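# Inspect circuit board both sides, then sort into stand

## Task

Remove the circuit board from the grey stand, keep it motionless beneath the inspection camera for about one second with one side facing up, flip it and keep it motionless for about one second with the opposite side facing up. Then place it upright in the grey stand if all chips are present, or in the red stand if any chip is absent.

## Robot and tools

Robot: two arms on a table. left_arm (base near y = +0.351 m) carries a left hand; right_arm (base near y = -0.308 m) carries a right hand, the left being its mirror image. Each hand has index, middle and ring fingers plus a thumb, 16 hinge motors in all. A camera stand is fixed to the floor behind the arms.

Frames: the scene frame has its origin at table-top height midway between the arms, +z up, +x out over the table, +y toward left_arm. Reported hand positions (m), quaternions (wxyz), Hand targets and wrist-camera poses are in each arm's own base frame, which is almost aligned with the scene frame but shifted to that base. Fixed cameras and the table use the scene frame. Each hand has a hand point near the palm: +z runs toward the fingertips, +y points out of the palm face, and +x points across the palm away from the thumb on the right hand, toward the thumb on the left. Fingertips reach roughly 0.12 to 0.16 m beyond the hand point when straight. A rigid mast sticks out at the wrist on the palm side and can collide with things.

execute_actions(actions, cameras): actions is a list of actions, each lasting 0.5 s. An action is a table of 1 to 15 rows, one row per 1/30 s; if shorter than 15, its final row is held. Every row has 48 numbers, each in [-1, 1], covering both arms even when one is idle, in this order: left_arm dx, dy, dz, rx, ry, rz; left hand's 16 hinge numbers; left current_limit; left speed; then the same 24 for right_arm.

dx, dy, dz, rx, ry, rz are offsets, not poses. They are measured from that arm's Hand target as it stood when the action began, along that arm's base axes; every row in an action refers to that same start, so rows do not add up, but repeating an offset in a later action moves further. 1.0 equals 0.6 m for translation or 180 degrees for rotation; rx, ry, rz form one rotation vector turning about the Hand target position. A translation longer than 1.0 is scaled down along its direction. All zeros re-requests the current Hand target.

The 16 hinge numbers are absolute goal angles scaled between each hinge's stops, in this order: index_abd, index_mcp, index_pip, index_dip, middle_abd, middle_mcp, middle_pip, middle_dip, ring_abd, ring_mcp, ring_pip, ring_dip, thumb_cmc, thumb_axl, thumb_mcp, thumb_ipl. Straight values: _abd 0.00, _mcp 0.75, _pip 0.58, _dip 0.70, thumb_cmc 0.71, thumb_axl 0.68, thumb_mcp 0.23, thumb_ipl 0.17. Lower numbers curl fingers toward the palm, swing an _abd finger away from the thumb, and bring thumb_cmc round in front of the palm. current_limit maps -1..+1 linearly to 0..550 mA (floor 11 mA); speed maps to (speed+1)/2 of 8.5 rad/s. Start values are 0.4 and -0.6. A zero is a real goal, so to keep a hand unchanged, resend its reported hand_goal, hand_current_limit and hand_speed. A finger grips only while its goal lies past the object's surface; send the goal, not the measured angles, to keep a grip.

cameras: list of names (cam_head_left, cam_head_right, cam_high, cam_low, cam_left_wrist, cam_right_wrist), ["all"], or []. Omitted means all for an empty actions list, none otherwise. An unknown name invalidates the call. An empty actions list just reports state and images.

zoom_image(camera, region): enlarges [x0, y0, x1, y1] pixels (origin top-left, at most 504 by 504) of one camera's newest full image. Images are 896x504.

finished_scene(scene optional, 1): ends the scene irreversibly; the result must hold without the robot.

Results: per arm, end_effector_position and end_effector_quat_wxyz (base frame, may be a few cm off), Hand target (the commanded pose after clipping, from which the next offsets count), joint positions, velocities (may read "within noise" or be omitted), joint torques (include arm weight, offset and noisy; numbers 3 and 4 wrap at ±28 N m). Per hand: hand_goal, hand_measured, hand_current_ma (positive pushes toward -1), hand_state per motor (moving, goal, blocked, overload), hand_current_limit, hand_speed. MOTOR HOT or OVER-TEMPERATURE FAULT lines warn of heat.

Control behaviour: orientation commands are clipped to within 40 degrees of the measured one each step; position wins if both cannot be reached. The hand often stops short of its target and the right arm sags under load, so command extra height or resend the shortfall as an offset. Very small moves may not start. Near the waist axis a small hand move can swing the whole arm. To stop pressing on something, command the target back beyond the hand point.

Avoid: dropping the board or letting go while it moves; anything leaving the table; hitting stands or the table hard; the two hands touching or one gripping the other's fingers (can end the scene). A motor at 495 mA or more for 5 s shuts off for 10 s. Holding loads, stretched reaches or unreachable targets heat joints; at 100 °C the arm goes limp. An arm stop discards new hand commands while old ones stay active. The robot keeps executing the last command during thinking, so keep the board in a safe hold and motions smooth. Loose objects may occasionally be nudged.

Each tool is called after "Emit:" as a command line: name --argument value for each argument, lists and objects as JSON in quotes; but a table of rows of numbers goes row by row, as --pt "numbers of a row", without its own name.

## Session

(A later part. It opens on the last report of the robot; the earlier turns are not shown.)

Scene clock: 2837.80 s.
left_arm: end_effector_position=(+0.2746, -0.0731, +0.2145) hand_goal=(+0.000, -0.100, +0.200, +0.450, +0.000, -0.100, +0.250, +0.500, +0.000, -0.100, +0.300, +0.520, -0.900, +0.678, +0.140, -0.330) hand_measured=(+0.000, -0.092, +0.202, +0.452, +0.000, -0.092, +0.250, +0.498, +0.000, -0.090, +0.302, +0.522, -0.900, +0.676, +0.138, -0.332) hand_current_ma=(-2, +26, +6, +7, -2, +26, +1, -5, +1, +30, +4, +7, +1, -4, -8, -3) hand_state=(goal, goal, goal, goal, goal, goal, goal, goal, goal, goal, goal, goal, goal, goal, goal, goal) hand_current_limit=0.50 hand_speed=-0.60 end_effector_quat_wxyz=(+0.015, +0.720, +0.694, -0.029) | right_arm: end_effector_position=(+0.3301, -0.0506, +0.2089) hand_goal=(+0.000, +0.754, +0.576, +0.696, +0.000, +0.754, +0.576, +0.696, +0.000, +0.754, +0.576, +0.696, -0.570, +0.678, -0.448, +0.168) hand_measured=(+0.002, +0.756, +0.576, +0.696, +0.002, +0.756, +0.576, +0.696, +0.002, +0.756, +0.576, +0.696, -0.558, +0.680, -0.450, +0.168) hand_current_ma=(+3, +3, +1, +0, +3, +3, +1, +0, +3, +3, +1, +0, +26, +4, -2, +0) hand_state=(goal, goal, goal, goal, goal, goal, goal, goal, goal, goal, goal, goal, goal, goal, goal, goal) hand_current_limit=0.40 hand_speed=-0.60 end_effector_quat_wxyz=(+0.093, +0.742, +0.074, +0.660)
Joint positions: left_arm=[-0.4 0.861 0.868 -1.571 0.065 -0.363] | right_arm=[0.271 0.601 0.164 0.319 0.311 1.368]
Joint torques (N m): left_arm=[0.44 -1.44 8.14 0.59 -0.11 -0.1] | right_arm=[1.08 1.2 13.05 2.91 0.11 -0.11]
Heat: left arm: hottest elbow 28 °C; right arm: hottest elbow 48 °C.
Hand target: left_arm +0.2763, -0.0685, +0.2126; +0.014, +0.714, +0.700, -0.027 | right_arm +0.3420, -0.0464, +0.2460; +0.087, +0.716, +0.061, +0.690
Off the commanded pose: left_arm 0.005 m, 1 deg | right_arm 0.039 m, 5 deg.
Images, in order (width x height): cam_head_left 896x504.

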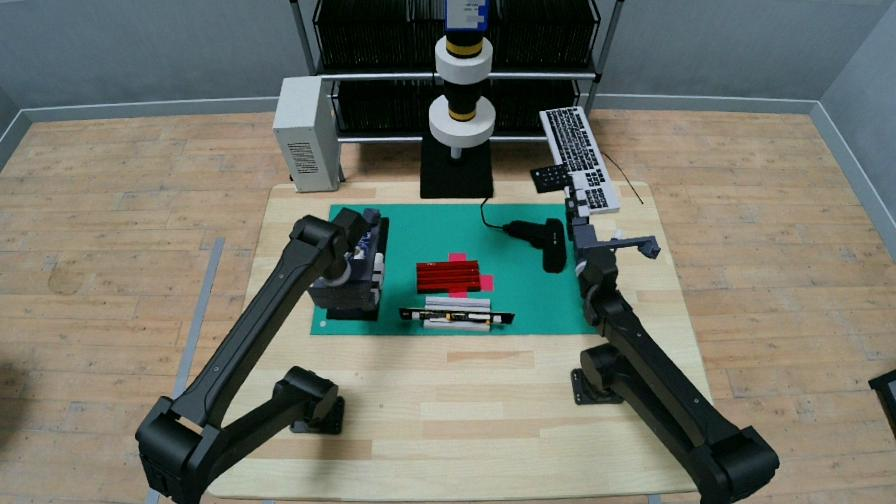

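Emit:
execute_actions --actions '[[[-0.007,-0.116,0.003,-0.125,0,0,0,-0.1,0.2,0.45,0,-0.1,0.25,0.5,0,-0.1,0.3,0.52,-0.9,0.678,0.14,-0.33,0.5,-0.6,0,0,0,0,0,0,0,0.754,0.576,0.696,0,0.754,0.576,0.696,0,0.754,0.576,0.696,-0.571,0.678,-0.449,0.168,0.4,-0.6]],[[-0.005,-0.092,0.027,-0.125,0,0,0,-0.1,0.2,0.45,0,-0.1,0.25,0.5,0,-0.1,0.3,0.52,-0.9,0.678,0.14,-0.33,0.5,-0.6,0,0,0,0,0,0,0,0.754,0.576,0.696,0,0.754,0.576,0.696,0,0.754,0.576,0.696,-0.571,0.678,-0.449,0.168,0.4,-0.6]],[[-0.005,-0.06,0.042,-0.125,0,0,0,0.4,0.5,0.6,0,0.4,0.5,0.6,0,0.4,0.5,0.6,-0.571,0.678,0.0,-0.589,0.5,-0.4,0,0,0,0,0,0,0,0.754,0.576,0.696,0,0.754,0.576,0.696,0,0.754,0.576,0.696,-0.571,0.678,-0.449,0.168,0.4,-0.6]],[[-0.005,-0.025,0.042,-0.125,0,0,0,0.754,0.576,0.696,0,0.754,0.576,0.696,0,0.754,0.576,0.696,-0.571,0.678,0.0,-0.589,0.5,-0.4,0,0,0,0,0,0,0,0.754,0.576,0.696,0,0.754,0.576,0.696,0,0.754,0.576,0.696,-0.571,0.678,-0.449,0.168,0.4,-0.6]]]' --cameras '["cam_head_left","cam_low"]'

Scene clock: 2860.73 s.
left_arm: end_effector_position=(+0.2640, -0.2451, +0.2823) hand_goal=(+0.000, +0.754, +0.576, +0.696, +0.000, +0.754, +0.576, +0.696, +0.000, +0.754, +0.576, +0.696, -0.570, +0.678, +0.000, -0.588) hand_measured=(+0.004, +0.752, +0.574, +0.694, +0.004, +0.752, +0.574, +0.694, +0.004, +0.752, +0.574, +0.694, -0.566, +0.678, +0.000, -0.586) hand_current_ma=(+8, -4, -5, -6, +8, -4, -5, -7, +9, -4, -4, -7, +14, +1, +1, +6) hand_state=(goal, goal, goal, goal, goal, goal, goal, goal, goal, goal, goal, goal, goal, goal, goal, goal) hand_current_limit=0.50 hand_speed=-0.40 end_effector_quat_wxyz=(+0.444, +0.563, +0.467, -0.517) | right_arm: end_effector_position=(+0.3301, -0.0506, +0.2089) hand_goal=(+0.000, +0.754, +0.576, +0.696, +0.000, +0.754, +0.576, +0.696, +0.000, +0.754, +0.576, +0.696, -0.570, +0.678, -0.448, +0.168) hand_measured=(+0.002, +0.756, +0.576, +0.696, +0.002, +0.756, +0.576, +0.696, +0.002, +0.756, +0.576, +0.696, -0.558, +0.680, -0.450, +0.168) hand_current_ma=(+3, +3, +1, +0, +3, +3, +1, +0, +3, +3, +1, +0, +26, +4, -2, +0) hand_state=(goal, goal, goal, goal, goal, goal, goal, goal, goal, goal, goal, goal, goal, goal, goal, goal) hand_current_limit=0.40 hand_speed=-0.60 end_effector_quat_wxyz=(+0.093, +0.742, +0.074, +0.660)
Joint positions: left_arm=[-0.285 0.712 0.513 -0.343 1.435 -1.017] | right_arm=[0.271 0.601 0.164 0.319 0.311 1.368]
Joint torques (N m): left_arm=[-0.56 -1.26 7.99 2.22 0.49 -0.02] | right_arm=[0.97 0.91 12.96 2.85 0.09 -0.12]
Heat: left arm: hottest elbow 28 °C; right arm: hottest elbow 48 °C.
Hand target: left_arm +0.2631, -0.2443, +0.2810; +0.515, +0.495, +0.476, -0.513 | right_arm +0.3420, -0.0464, +0.2460; +0.087, +0.716, +0.061, +0.690
Off the commanded pose: left_arm 0.002 m, 11 deg | right_arm 0.039 m, 5 deg.
Images, in order (width x height): cam_head_left 896x504, cam_low 896x504.

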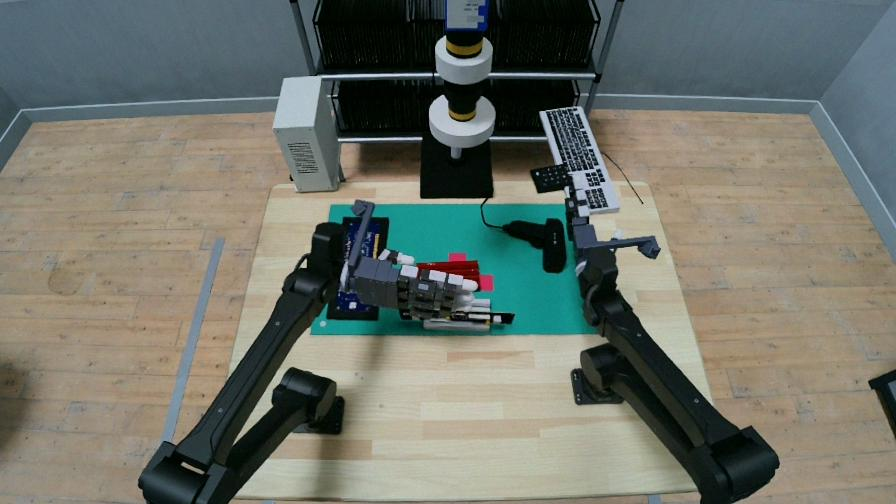

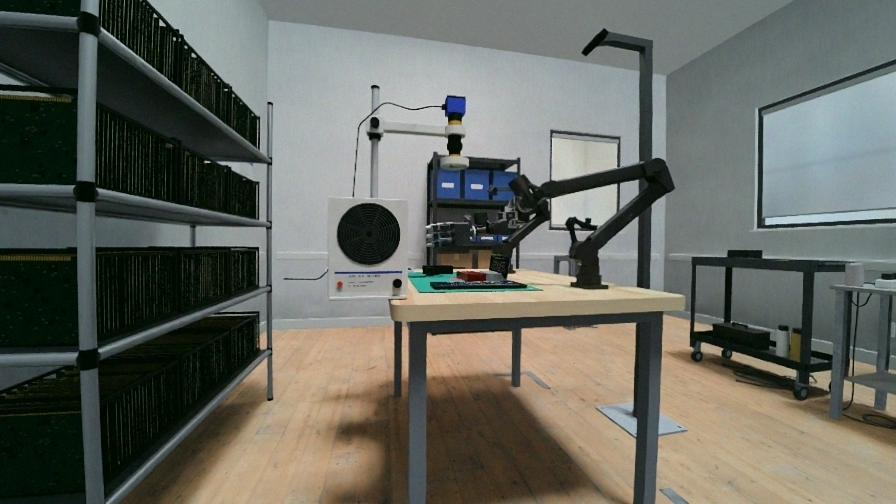

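Emit:
zoom_image --camera "cam_low" --region '[470, 180, 570, 290]'

Emit:
zoom_image --camera "cam_head_left" --region '[340, 230, 540, 350]'

Scaled by 4.582 from the camera's 896x504 image, which has a finer 1280x720 frame.

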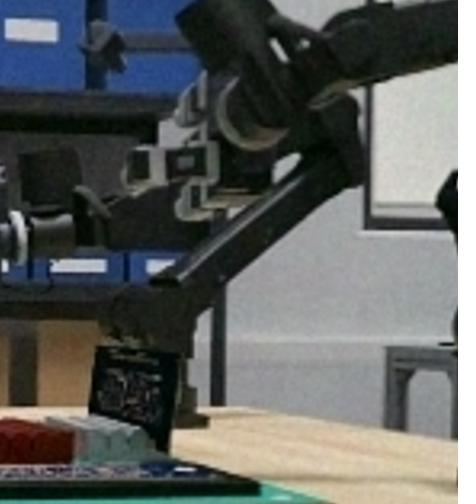

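Scaled by 2.520 from the camera's 896x504 image, which has a finer 1280x720 frame.

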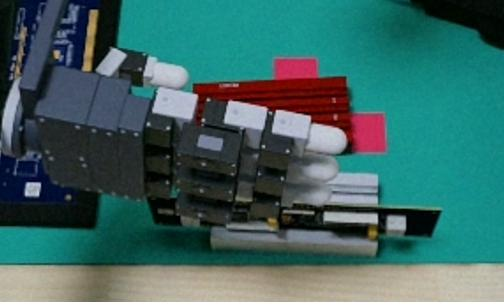

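Emit:
execute_actions --actions '[[[0,-0.005,-0.06,0.017,0,0,0,0.754,0.576,0.696,0,0.754,0.576,0.696,0,0.754,0.576,0.696,-0.571,0.678,0.0,-0.589,0.5,-0.4,0,0,0,0,0,0,0,0.754,0.576,0.696,0,0.754,0.576,0.696,0,0.754,0.576,0.696,-0.571,0.678,-0.449,0.168,0.4,-0.6]],[[0,0,-0.08,0,0,0,0,0.754,0.576,0.696,0,0.754,0.576,0.696,0,0.754,0.576,0.696,-0.571,0.678,0.0,-0.589,0.5,-0.4,0,0,0,0,0,0,0,0.754,0.576,0.696,0,0.754,0.576,0.696,0,0.754,0.576,0.696,-0.571,0.678,-0.449,0.168,0.4,-0.6]],[[0,0,0,0,0,0,0,0.754,0.576,0.696,0,0.754,0.576,0.696,0,0.754,0.576,0.696,-0.571,0.678,0.0,-0.589,0.5,-0.4,0,0,0,0,0,0,0,0.754,0.576,0.696,0,0.754,0.576,0.696,0,0.754,0.576,0.696,-0.571,0.678,-0.449,0.168,0.4,-0.6]]]' --cameras '["cam_head_left","cam_low","cam_left_wrist"]'

Emit:
zoom_image --camera "cam_low" --region '[470, 180, 570, 290]'

Emit:
zoom_image --camera "cam_head_left" --region '[340, 230, 540, 350]'

Scene clock: 2895.43 s.
left_arm: end_effector_position=(+0.2708, -0.2418, +0.2010) hand_goal=(+0.000, +0.754, +0.576, +0.696, +0.000, +0.754, +0.576, +0.696, +0.000, +0.754, +0.576, +0.696, -0.570, +0.678, +0.000, -0.588) hand_measured=(+0.004, +0.754, +0.574, +0.694, +0.004, +0.752, +0.574, +0.694, +0.004, +0.752, +0.574, +0.694, -0.564, +0.678, +0.000, -0.586) hand_current_ma=(+8, -2, -5, -6, +8, -3, -5, -7, +9, -3, -4, -7, +15, +1, +1, +6) hand_state=(goal, goal, goal, goal, goal, goal, goal, goal, goal, goal, goal, goal, goal, goal, goal, goal) hand_current_limit=0.50 hand_speed=-0.40 end_effector_quat_wxyz=(+0.506, +0.505, +0.496, -0.493) | right_arm: end_effector_position=(+0.3301, -0.0506, +0.2089) hand_goal=(+0.000, +0.754, +0.576, +0.696, +0.000, +0.754, +0.576, +0.696, +0.000, +0.754, +0.576, +0.696, -0.570, +0.678, -0.448, +0.168) hand_measured=(+0.002, +0.756, +0.576, +0.696, +0.002, +0.756, +0.576, +0.696, +0.002, +0.756, +0.576, +0.696, -0.558, +0.680, -0.450, +0.168) hand_current_ma=(+3, +3, +1, +0, +3, +3, +1, +0, +3, +3, +1, +0, +26, +4, -2, +0) hand_state=(goal, goal, goal, goal, goal, goal, goal, goal, goal, goal, goal, goal, goal, goal, goal, goal) hand_current_limit=0.40 hand_speed=-0.60 end_effector_quat_wxyz=(+0.093, +0.742, +0.074, +0.660)
Joint positions: left_arm=[-0.354 0.853 0.18 0.67 1.212 -1.546] | right_arm=[0.271 0.601 0.164 0.319 0.311 1.368]
Joint torques (N m): left_arm=[-2.32 0.09 6.63 2.59 -0.13 0] | right_arm=[1.61 1.44 12.97 2.89 0.1 -0.1]
Heat: left arm: hottest elbow 29 °C; right arm: hottest elbow 49 °C.
Hand target: left_arm +0.2631, -0.2473, +0.1970; +0.501, +0.509, +0.489, -0.501 | right_arm +0.3420, -0.0464, +0.2460; +0.087, +0.716, +0.061, +0.690
Off the commanded pose: left_arm 0.010 m, 1 deg | right_arm 0.039 m, 5 deg.
Images, in order (width x height): cam_head_left 896x504, cam_low 896x504, cam_left_wrist 896x504.

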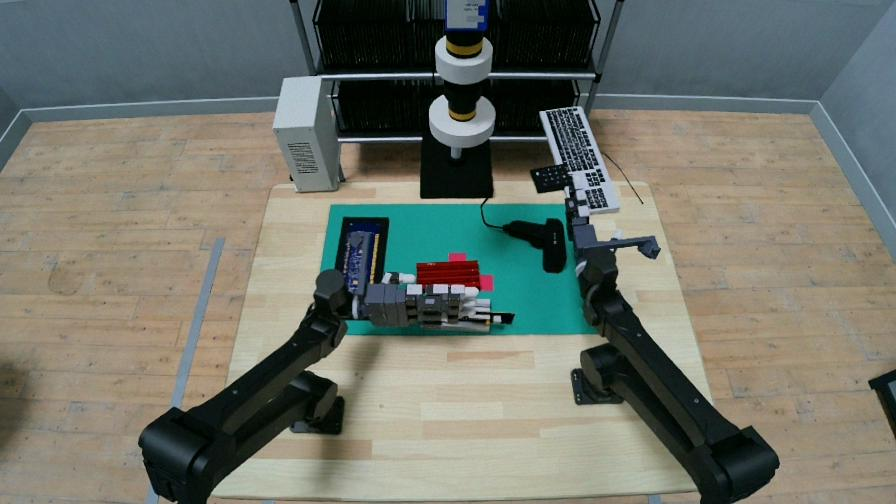

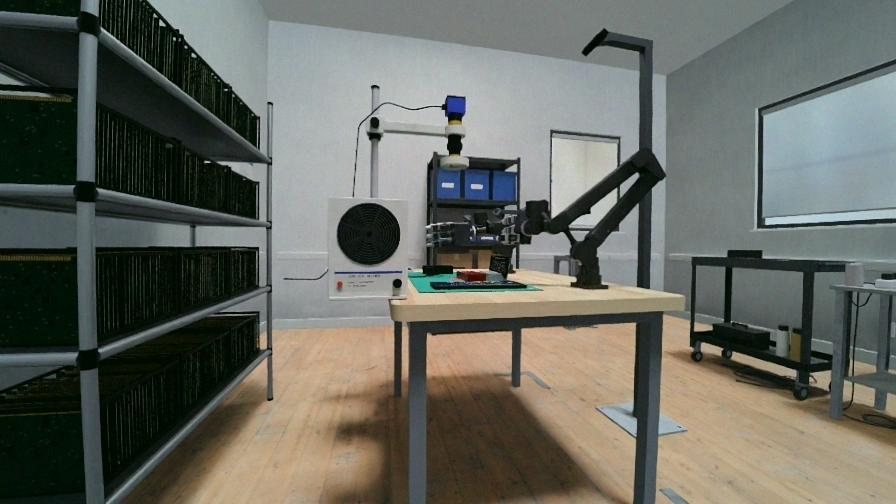

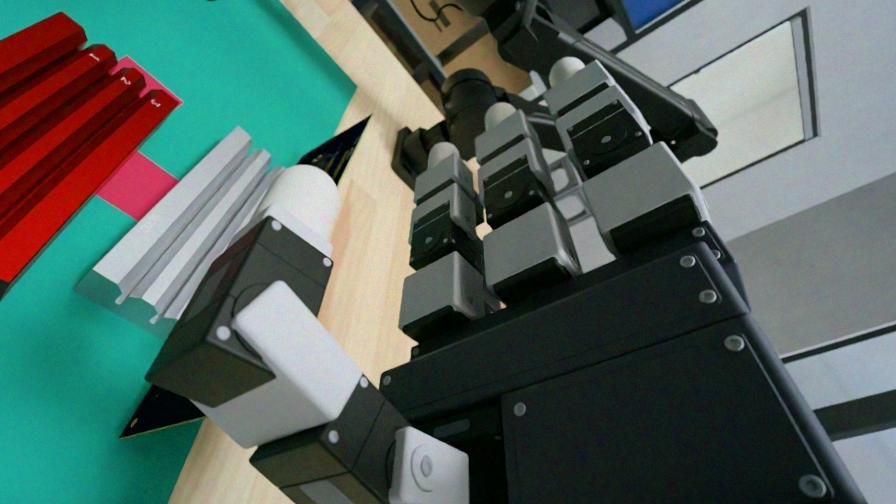

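Scaled by 4.582 from the camera's 896x504 image, which has a finer 1280x720 frame.

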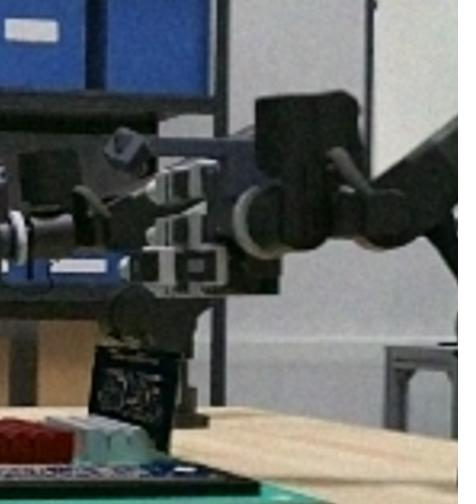

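Scaled by 2.520 from the camera's 896x504 image, which has a finer 1280x720 frame.

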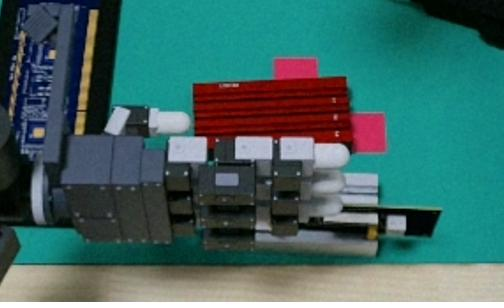

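Emit:
execute_actions --actions '[[[0,-0.018,-0.09,0,0,0,0,0.754,0.576,0.696,0,0.754,0.576,0.696,0,0.754,0.576,0.696,-0.571,0.678,0.0,-0.589,0.5,-0.4,0,0,0,0,0,0,0,0.754,0.576,0.696,0,0.754,0.576,0.696,0,0.754,0.576,0.696,-0.571,0.678,-0.449,0.168,0.4,-0.6]],[[0,0,-0.06,0,0,0,0,0.754,0.576,0.696,0,0.754,0.576,0.696,0,0.754,0.576,0.696,-0.571,0.678,0.0,-0.589,0.5,-0.4,0,0,0,0,0,0,0,0.754,0.576,0.696,0,0.754,0.576,0.696,0,0.754,0.576,0.696,-0.571,0.678,-0.449,0.168,0.4,-0.6]]]' --cameras '["cam_head_left","cam_low","cam_left_wrist"]'

Emit:
zoom_image --camera "cam_low" --region '[470, 200, 560, 290]'

Emit:
zoom_image --camera "cam_head_left" --region '[340, 250, 540, 360]'

Scene clock: 2914.63 s.
left_arm: end_effector_position=(+0.2681, -0.2559, +0.1078) hand_goal=(+0.000, +0.754, +0.576, +0.696, +0.000, +0.754, +0.576, +0.696, +0.000, +0.754, +0.576, +0.696, -0.570, +0.678, +0.000, -0.588) hand_measured=(+0.004, +0.754, +0.574, +0.694, +0.004, +0.752, +0.574, +0.694, +0.004, +0.752, +0.574, +0.694, -0.564, +0.678, +0.000, -0.586) hand_current_ma=(+8, -2, -5, -6, +8, -3, -5, -7, +9, -3, -4, -7, +17, +1, +1, +6) hand_state=(goal, goal, goal, goal, goal, goal, goal, goal, goal, goal, goal, goal, goal, goal, goal, goal) hand_current_limit=0.50 hand_speed=-0.40 end_effector_quat_wxyz=(+0.497, +0.511, +0.499, -0.492) | right_arm: end_effector_position=(+0.3301, -0.0506, +0.2089) hand_goal=(+0.000, +0.754, +0.576, +0.696, +0.000, +0.754, +0.576, +0.696, +0.000, +0.754, +0.576, +0.696, -0.570, +0.678, -0.448, +0.168) hand_measured=(+0.002, +0.756, +0.576, +0.696, +0.002, +0.756, +0.576, +0.696, +0.002, +0.756, +0.576, +0.696, -0.558, +0.680, -0.450, +0.168) hand_current_ma=(+3, +3, +1, +0, +3, +3, +1, +0, +3, +3, +1, +0, +26, +4, -2, +0) hand_state=(goal, goal, goal, goal, goal, goal, goal, goal, goal, goal, goal, goal, goal, goal, goal, goal) hand_current_limit=0.40 hand_speed=-0.60 end_effector_quat_wxyz=(+0.093, +0.742, +0.074, +0.660)
Joint positions: left_arm=[-0.418 1.496 0.099 1.343 1.159 -1.505] | right_arm=[0.271 0.601 0.164 0.319 0.311 1.368]
Joint torques (N m): left_arm=[-2.14 -3.55 1.81 2.69 0.24 0] | right_arm=[1.14 1.61 12.89 3.03 0.11 -0.12]
Heat: left arm: hottest elbow 28 °C; right arm: hottest elbow 49 °C.
Hand target: left_arm +0.2631, -0.2581, +0.1070; +0.501, +0.509, +0.489, -0.501 | right_arm +0.3420, -0.0464, +0.2460; +0.087, +0.716, +0.061, +0.690
Off the commanded pose: left_arm 0.006 m, 2 deg | right_arm 0.039 m, 5 deg.
Images, in order (width x height): cam_head_left 896x504, cam_low 896x504, cam_left_wrist 896x504.

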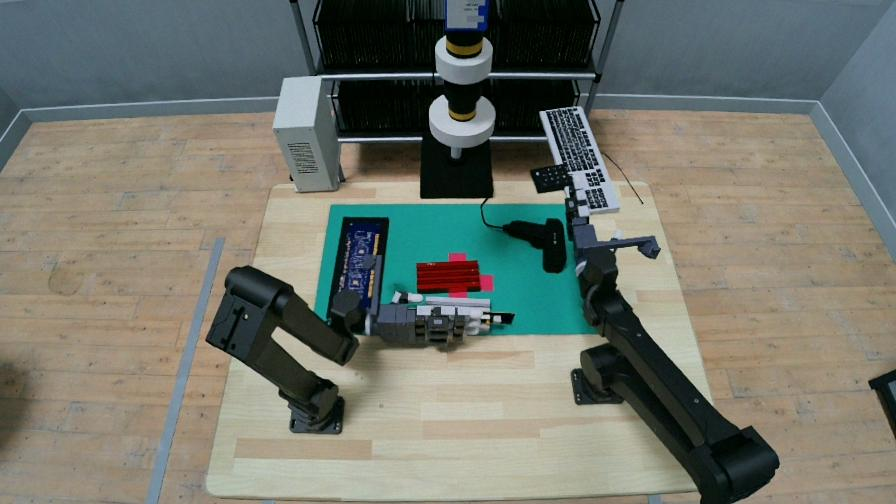

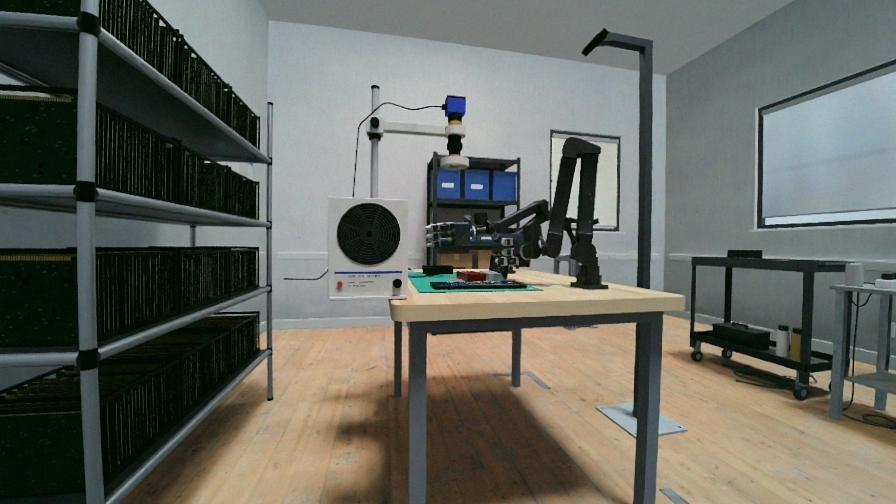

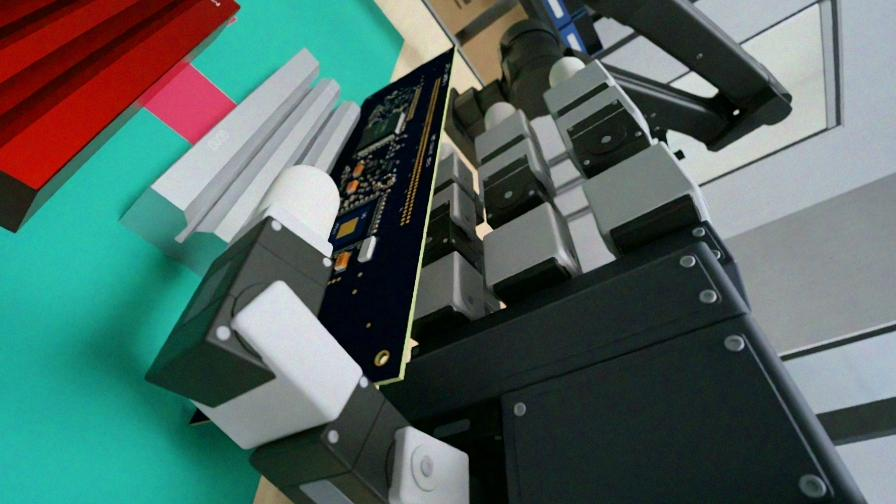

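Scaled by 5.600 from the camera's 896x504 image, which has a finer 1280x720 frame.

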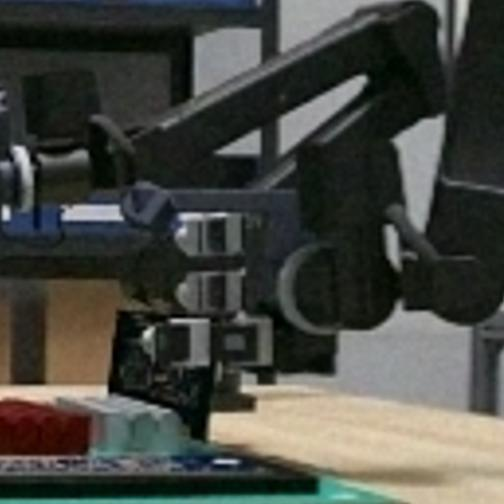

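Scaled by 2.520 from the camera's 896x504 image, which has a finer 1280x720 frame.

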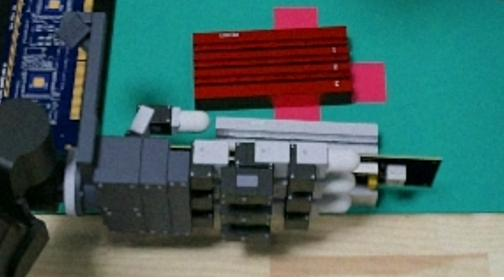

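Emit:
execute_actions --actions '[[[0,0,-0.06,0,0,0,0,0.754,0.576,0.696,0.1,0.754,0.576,0.696,0,0.754,0.576,0.696,-0.571,0.678,0.0,-0.589,0.5,-0.4,0,0,0,0,0,0,0,0.754,0.576,0.696,0,0.754,0.576,0.696,0,0.754,0.576,0.696,-0.571,0.678,-0.449,0.168,0.4,-0.6]],[[0.02,0,0,0,0,0,0,0.754,0.576,0.696,0.1,0.754,0.576,0.696,0,0.754,0.576,0.696,-0.571,0.678,0.0,-0.589,0.5,-0.4,0,0,0,0,0,0,0,0.754,0.576,0.696,0,0.754,0.576,0.696,0,0.754,0.576,0.696,-0.571,0.678,-0.449,0.168,0.4,-0.6]]]' --cameras '["cam_head_left","cam_low","cam_left_wrist","cam_high"]'

Emit:
zoom_image --camera "cam_low" --region '[470, 200, 560, 290]'

Emit:
zoom_image --camera "cam_high" --region '[345, 165, 465, 265]'

Scene clock: 2935.57 s.
left_arm: end_effector_position=(+0.2659, -0.2589, +0.0667) hand_goal=(+0.000, +0.754, +0.576, +0.696, +0.100, +0.754, +0.576, +0.696, +0.000, +0.754, +0.576, +0.696, -0.570, +0.678, +0.000, -0.588) hand_measured=(+0.004, +0.754, +0.574, +0.694, +0.102, +0.752, +0.574, +0.694, +0.004, +0.752, +0.574, +0.694, -0.564, +0.678, +0.000, -0.586) hand_current_ma=(+8, -2, -5, -6, +4, -3, -5, -7, +9, -3, -4, -7, +17, +1, +1, +6) hand_state=(goal, goal, goal, goal, goal, goal, goal, goal, goal, goal, goal, goal, goal, goal, goal, goal) hand_current_limit=0.50 hand_speed=-0.40 end_effector_quat_wxyz=(+0.478, +0.517, +0.504, -0.500) | right_arm: end_effector_position=(+0.3301, -0.0506, +0.2089) hand_goal=(+0.000, +0.754, +0.576, +0.696, +0.000, +0.754, +0.576, +0.696, +0.000, +0.754, +0.576, +0.696, -0.570, +0.678, -0.448, +0.168) hand_measured=(+0.002, +0.756, +0.576, +0.696, +0.002, +0.756, +0.576, +0.696, +0.002, +0.756, +0.576, +0.696, -0.558, +0.680, -0.450, +0.168) hand_current_ma=(+3, +3, +1, +0, +3, +3, +1, +0, +3, +3, +1, +0, +26, +4, -2, +0) hand_state=(goal, goal, goal, goal, goal, goal, goal, goal, goal, goal, goal, goal, goal, goal, goal, goal) hand_current_limit=0.40 hand_speed=-0.60 end_effector_quat_wxyz=(+0.093, +0.742, +0.074, +0.660)
Joint positions: left_arm=[-0.418 1.785 0.116 1.556 1.185 -1.477] | right_arm=[0.271 0.601 0.164 0.319 0.311 1.368]
Joint torques (N m): left_arm=[-0.09 -5.13 1.22 2.66 0.31 0.04] | right_arm=[1.08 1.32 12.89 2.85 0.12 -0.13]
Heat: left arm: hottest elbow 27 °C; right arm: hottest elbow 49 °C.
Hand target: left_arm +0.2751, -0.2581, +0.0710; +0.501, +0.509, +0.489, -0.501 | right_arm +0.3420, -0.0464, +0.2460; +0.087, +0.716, +0.061, +0.690
Off the commanded pose: left_arm 0.010 m, 3 deg | right_arm 0.039 m, 5 deg.
joint sent to its limit (left arm) — joint 4 (wrist pitch), upper limit. The joint targets are off in position and orientation.
Images, in order (width x height): cam_head_left 896x504, cam_high 896x504, cam_low 896x504, cam_left_wrist 896x504.

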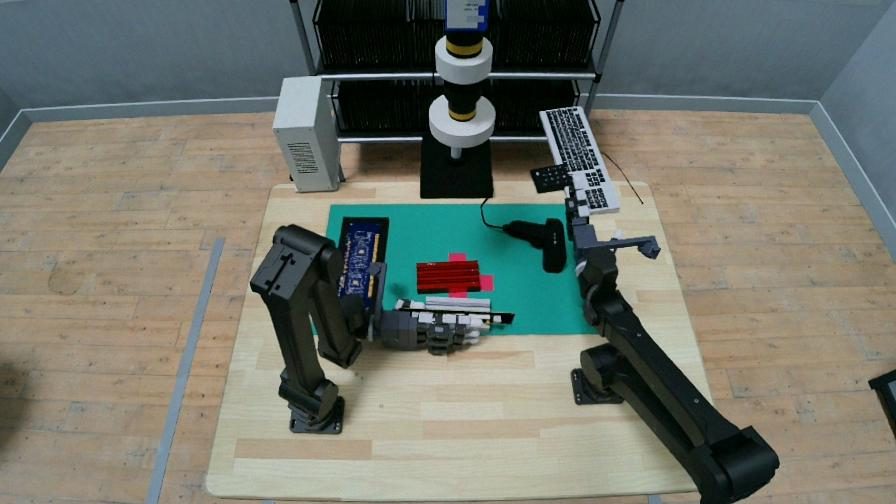

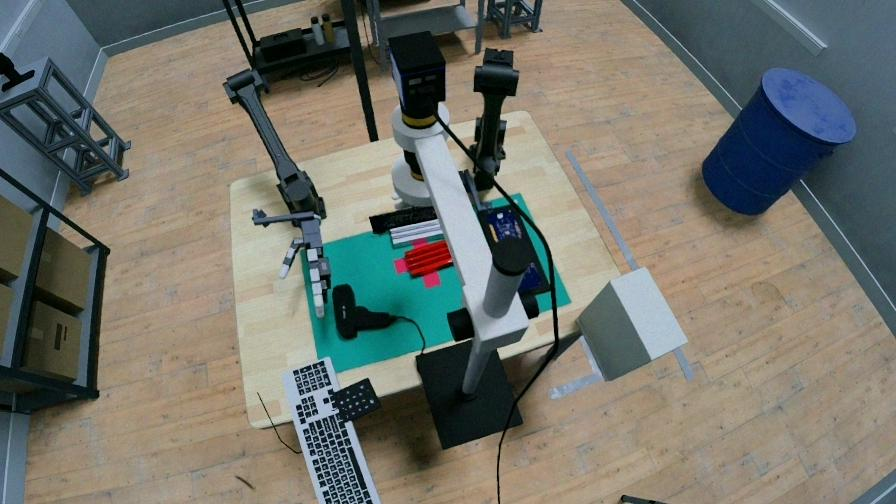

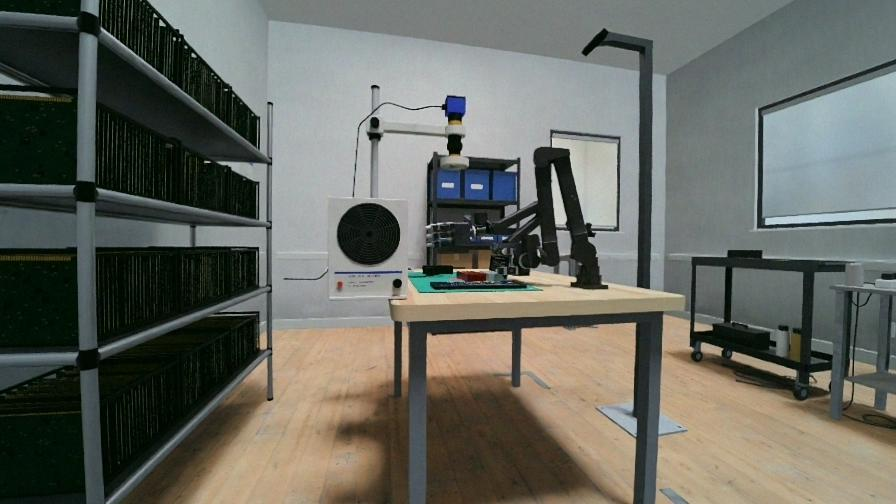

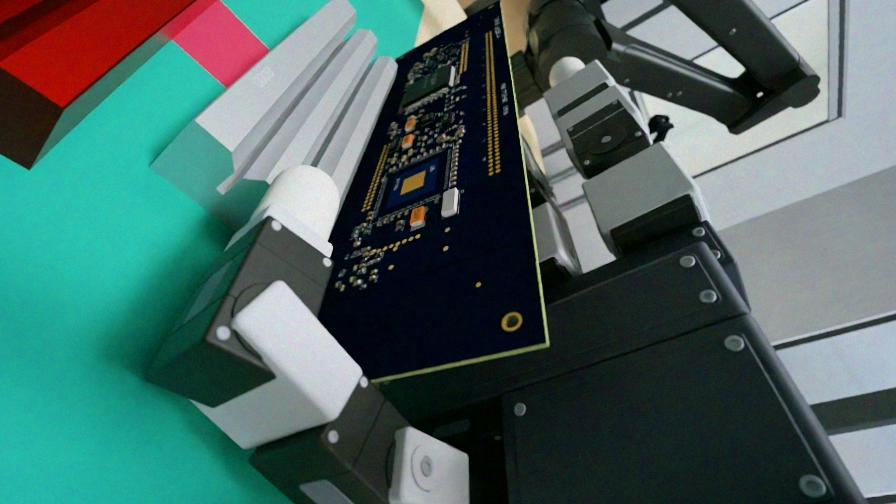

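Scaled by 5.600 from the camera's 896x504 image, which has a finer 1280x720 frame.

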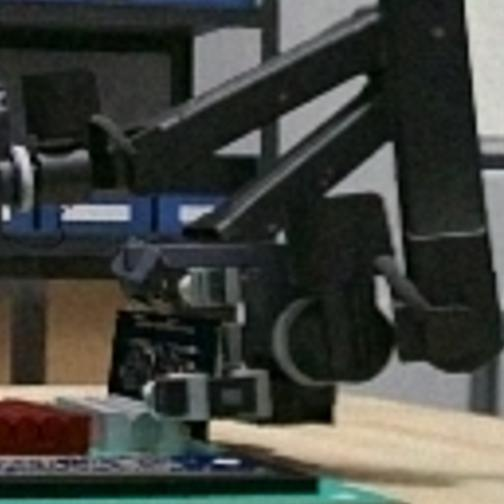

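Scaled by 4.200 from the camera's 896x504 image, which has a finer 1280x720 frame.

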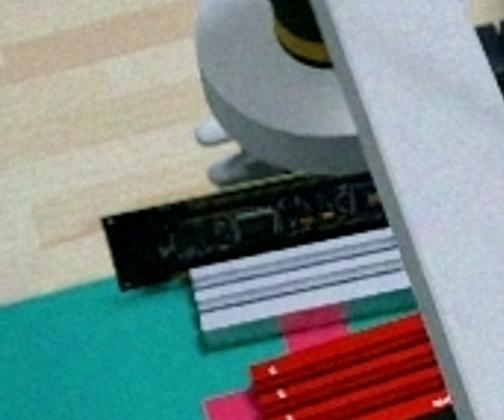

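Emit:
execute_actions --actions '[[[0.02,0.0,0.002,0,0,0,0,0.754,0.576,0.696,0.1,0.754,0.576,0.696,0,0.754,0.576,0.696,-0.571,0.678,0.0,-0.589,0.5,-0.4,0,0,0,0,0,0,0,0.754,0.576,0.696,0,0.754,0.576,0.696,0,0.754,0.576,0.696,-0.571,0.678,-0.449,0.168,0.4,-0.6]],[[0.01,0,0,0,0,0,0,0.754,0.576,0.696,0.1,0.754,0.576,0.696,0,0.754,0.576,0.696,-0.571,0.678,0.0,-0.589,0.5,-0.4,0,0,0,0,0,0,0,0.754,0.576,0.696,0,0.754,0.576,0.696,0,0.754,0.576,0.696,-0.571,0.678,-0.449,0.168,0.4,-0.6]]]' --cameras '["cam_low","cam_left_wrist","cam_head_left"]'

Emit:
zoom_image --camera "cam_low" --region '[470, 210, 550, 290]'

Emit:
zoom_image --camera "cam_head_left" --region '[370, 270, 530, 370]'

Scene clock: 2945.23 s.
left_arm: end_effector_position=(+0.2820, -0.2608, +0.0685) hand_goal=(+0.000, +0.754, +0.576, +0.696, +0.100, +0.754, +0.576, +0.696, +0.000, +0.754, +0.576, +0.696, -0.570, +0.678, +0.000, -0.588) hand_measured=(+0.004, +0.754, +0.574, +0.694, +0.102, +0.752, +0.574, +0.694, +0.004, +0.752, +0.574, +0.694, -0.564, +0.678, +0.000, -0.586) hand_current_ma=(+8, -2, -5, -6, +4, -3, -5, -7, +9, -3, -4, -7, +17, +2, +1, +6) hand_state=(goal, goal, goal, goal, goal, goal, goal, goal, goal, goal, goal, goal, goal, goal, goal, goal) hand_current_limit=0.50 hand_speed=-0.40 end_effector_quat_wxyz=(+0.483, +0.516, +0.499, -0.502) | right_arm: end_effector_position=(+0.3301, -0.0506, +0.2089) hand_goal=(+0.000, +0.754, +0.576, +0.696, +0.000, +0.754, +0.576, +0.696, +0.000, +0.754, +0.576, +0.696, -0.570, +0.678, -0.448, +0.168) hand_measured=(+0.002, +0.756, +0.576, +0.696, +0.002, +0.756, +0.576, +0.696, +0.002, +0.756, +0.576, +0.696, -0.558, +0.680, -0.450, +0.168) hand_current_ma=(+3, +3, +1, +0, +3, +3, +1, +0, +3, +3, +1, +0, +26, +4, -2, +0) hand_state=(goal, goal, goal, goal, goal, goal, goal, goal, goal, goal, goal, goal, goal, goal, goal, goal) hand_current_limit=0.40 hand_speed=-0.60 end_effector_quat_wxyz=(+0.093, +0.742, +0.074, +0.660)
Joint positions: left_arm=[-0.394 1.798 0.157 1.556 1.212 -1.495] | right_arm=[0.271 0.601 0.164 0.319 0.311 1.368]
Joint torques (N m): left_arm=[0.38 -5.6 1.57 2.63 0.28 -0.01] | right_arm=[0.85 1.61 13.07 2.91 0.09 -0.13]
Heat: left arm: hottest elbow 27 °C; right arm: hottest elbow 49 °C.
Hand target: left_arm +0.2931, -0.2581, +0.0722; +0.501, +0.509, +0.489, -0.501 | right_arm +0.3420, -0.0464, +0.2460; +0.087, +0.716, +0.061, +0.690
Off the commanded pose: left_arm 0.012 m, 3 deg | right_arm 0.039 m, 5 deg.
joint sent to its limit (left arm) — joint 4 (wrist pitch), upper limit. The joint targets are off in position, not in orientation.
Images, in order (width x height): cam_head_left 896x504, cam_low 896x504, cam_left_wrist 896x504.

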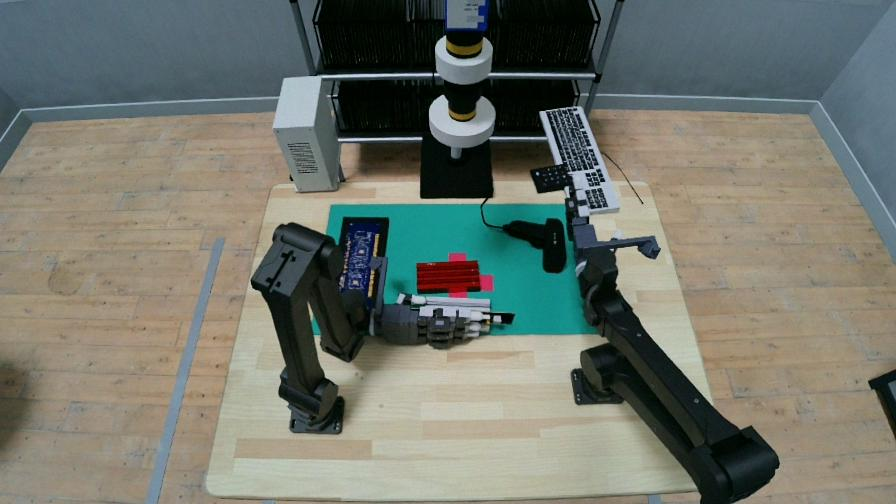

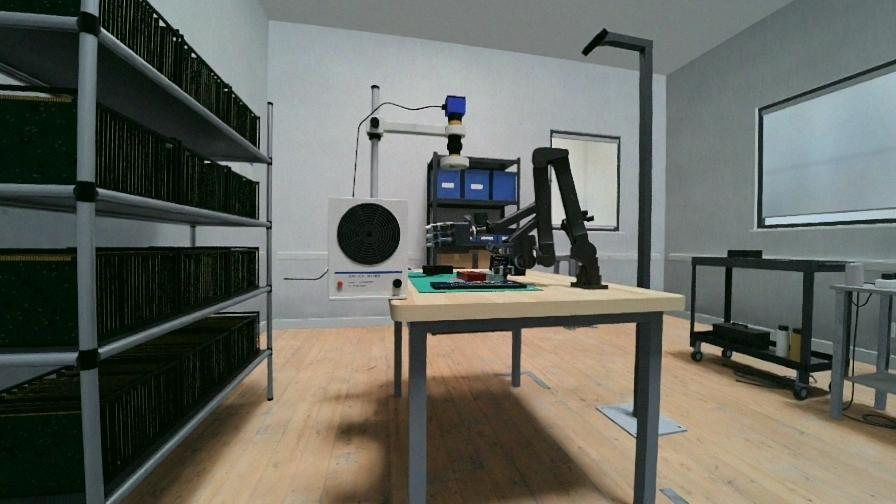

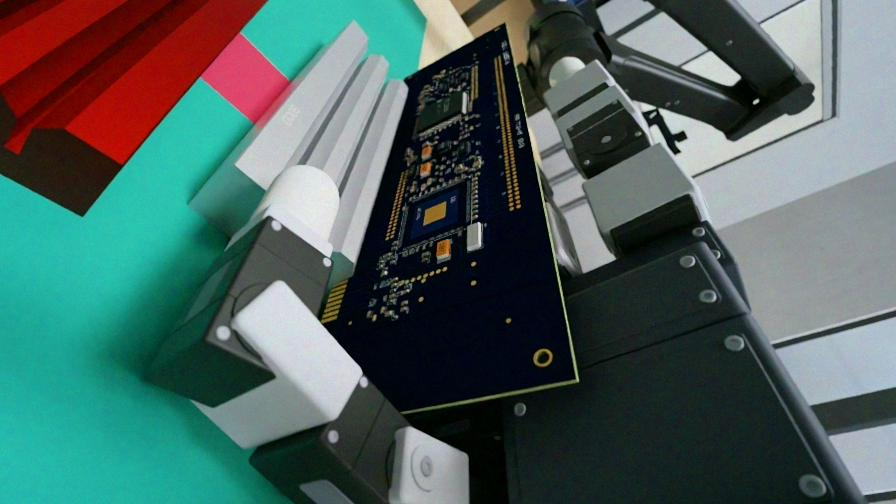

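Scaled by 6.300 from the camera's 896x504 image, which has a finer 1280x720 frame.

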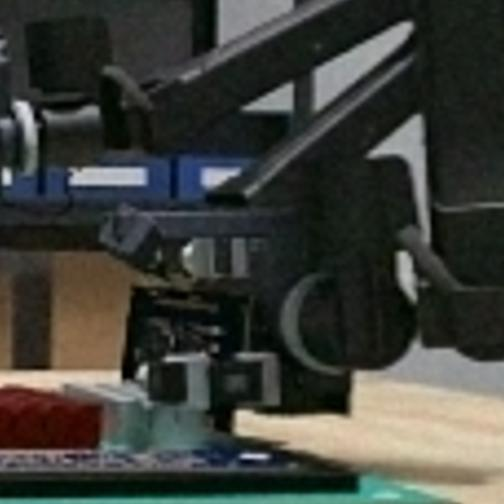

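Scaled by 3.150 from the camera's 896x504 image, which has a finer 1280x720 frame.

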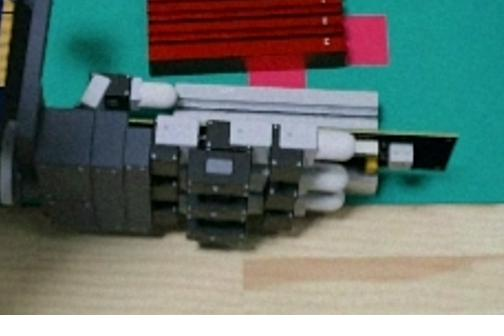

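Emit:
execute_actions --actions '[[[0.003,0,0,0,0,0,0,0.72,0.576,0.696,0.1,0.72,0.576,0.696,0,0.754,0.576,0.696,-0.571,0.678,-0.5,-0.5,0.2,-0.6,0,0,0,0,0,0,0,0.754,0.576,0.696,0,0.754,0.576,0.696,0,0.754,0.576,0.696,-0.571,0.678,-0.449,0.168,0.4,-0.6]],[[0,0,0,0,0,0,0,0.7,0.576,0.696,0.1,0.7,0.576,0.696,0,0.754,0.576,0.696,-0.571,0.678,-0.72,-0.42,0.4,-0.6,0,0,0,0,0,0,0,0.754,0.576,0.696,0,0.754,0.576,0.696,0,0.754,0.576,0.696,-0.571,0.678,-0.449,0.168,0.4,-0.6]]]' --cameras '["cam_low","cam_left_wrist","cam_head_left"]'

Emit:
zoom_image --camera "cam_low" --region '[470, 210, 550, 290]'

Emit:
zoom_image --camera "cam_head_left" --region '[370, 270, 530, 370]'

Scene clock: 2955.73 s.
left_arm: end_effector_position=(+0.2869, -0.2590, +0.0691) hand_goal=(+0.000, +0.700, +0.576, +0.696, +0.100, +0.700, +0.576, +0.696, +0.000, +0.754, +0.576, +0.696, -0.570, +0.678, -0.720, -0.420) hand_measured=(+0.004, +0.738, +0.592, +0.702, +0.104, +0.726, +0.578, +0.696, +0.004, +0.752, +0.574, +0.694, -0.564, +0.684, -0.422, -0.408) hand_current_ma=(+10, +151, +49, +16, +9, +97, +6, -2, +9, -3, -4, -7, +17, +19, +385, +51) hand_state=(goal, blocked, goal, goal, goal, blocked, goal, goal, goal, goal, goal, goal, goal, goal, blocked, goal) hand_current_limit=0.40 hand_speed=-0.60 end_effector_quat_wxyz=(+0.486, +0.514, +0.499, -0.500) | right_arm: end_effector_position=(+0.3301, -0.0506, +0.2089) hand_goal=(+0.000, +0.754, +0.576, +0.696, +0.000, +0.754, +0.576, +0.696, +0.000, +0.754, +0.576, +0.696, -0.570, +0.678, -0.448, +0.168) hand_measured=(+0.002, +0.756, +0.576, +0.696, +0.002, +0.756, +0.576, +0.696, +0.002, +0.756, +0.576, +0.696, -0.558, +0.680, -0.450, +0.168) hand_current_ma=(+3, +3, +1, +0, +3, +3, +1, +0, +3, +3, +1, +0, +26, +4, -2, +0) hand_state=(goal, goal, goal, goal, goal, goal, goal, goal, goal, goal, goal, goal, goal, goal, goal, goal) hand_current_limit=0.40 hand_speed=-0.60 end_effector_quat_wxyz=(+0.093, +0.742, +0.074, +0.660)
Joint positions: left_arm=[-0.381 1.801 0.165 1.558 1.218 -1.497] | right_arm=[0.271 0.601 0.164 0.319 0.311 1.368]
Joint torques (N m): left_arm=[0.44 -5.77 1.32 2.56 0.15 -0.02] | right_arm=[1.26 1.73 12.93 2.91 0.12 -0.17]
Heat: left arm: hottest elbow 26 °C; right arm: hottest elbow 49 °C.
Hand target: left_arm +0.2949, -0.2581, +0.0722; +0.501, +0.509, +0.489, -0.501 | right_arm +0.3420, -0.0464, +0.2460; +0.087, +0.716, +0.061, +0.690
Off the commanded pose: left_arm 0.009 m, 2 deg | right_arm 0.039 m, 5 deg.
joint sent to its limit (left arm) — joint 4 (wrist pitch), upper limit. The joint targets are off in position, not in orientation.
Images, in order (width x height): cam_head_left 896x504, cam_low 896x504, cam_left_wrist 896x504.

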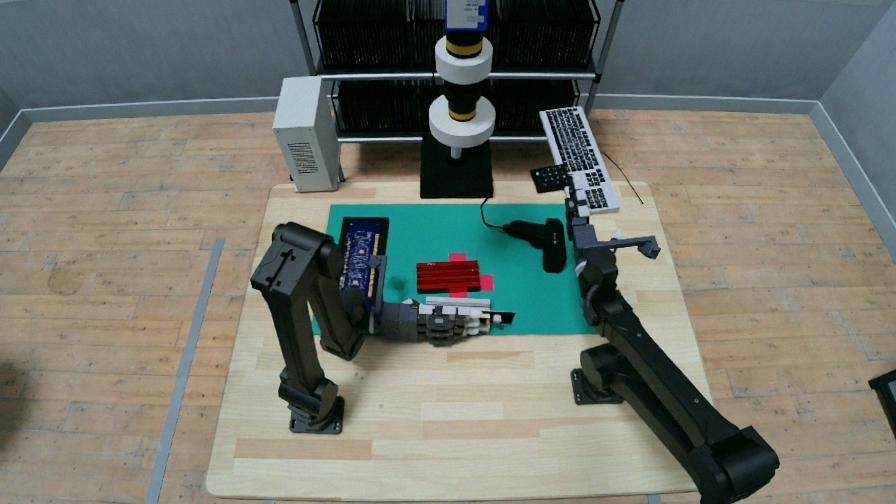

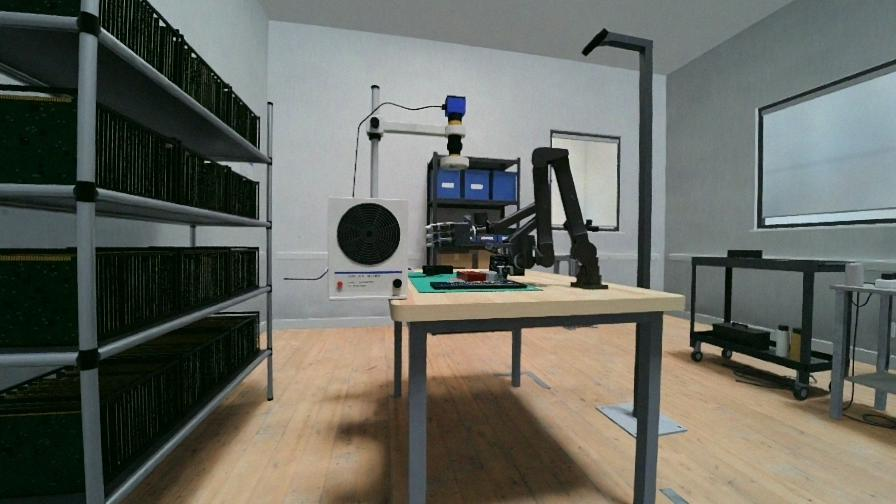

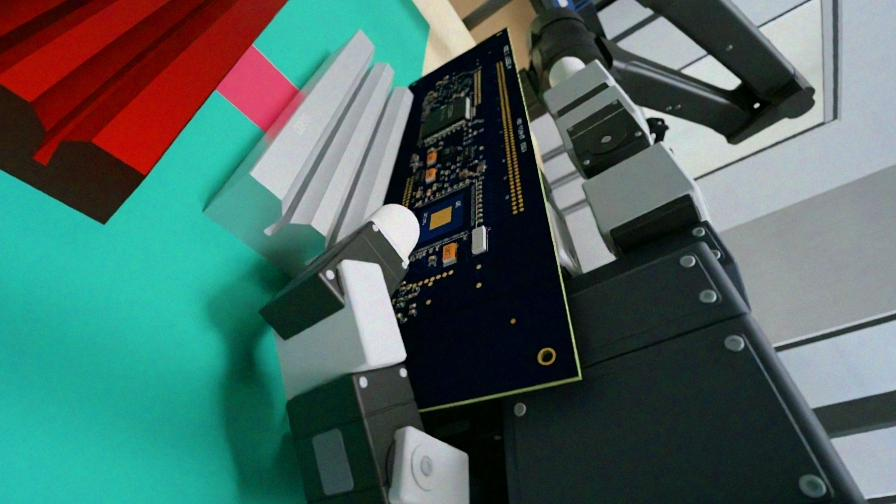

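Scaled by 6.300 from the camera's 896x504 image, which has a finer 1280x720 frame.

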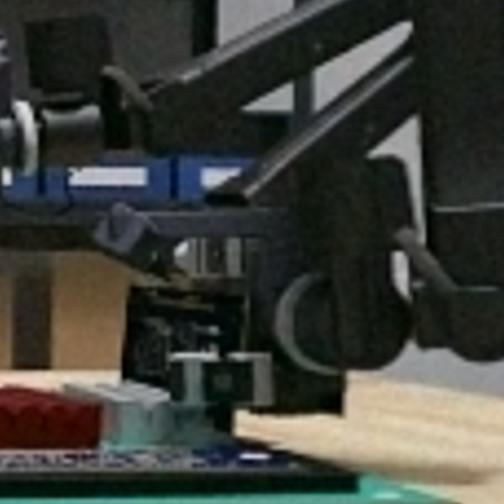

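Scaled by 3.150 from the camera's 896x504 image, which has a finer 1280x720 frame.

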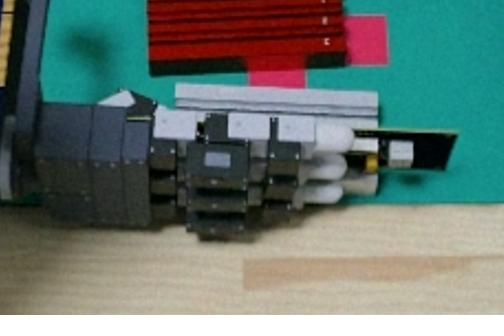

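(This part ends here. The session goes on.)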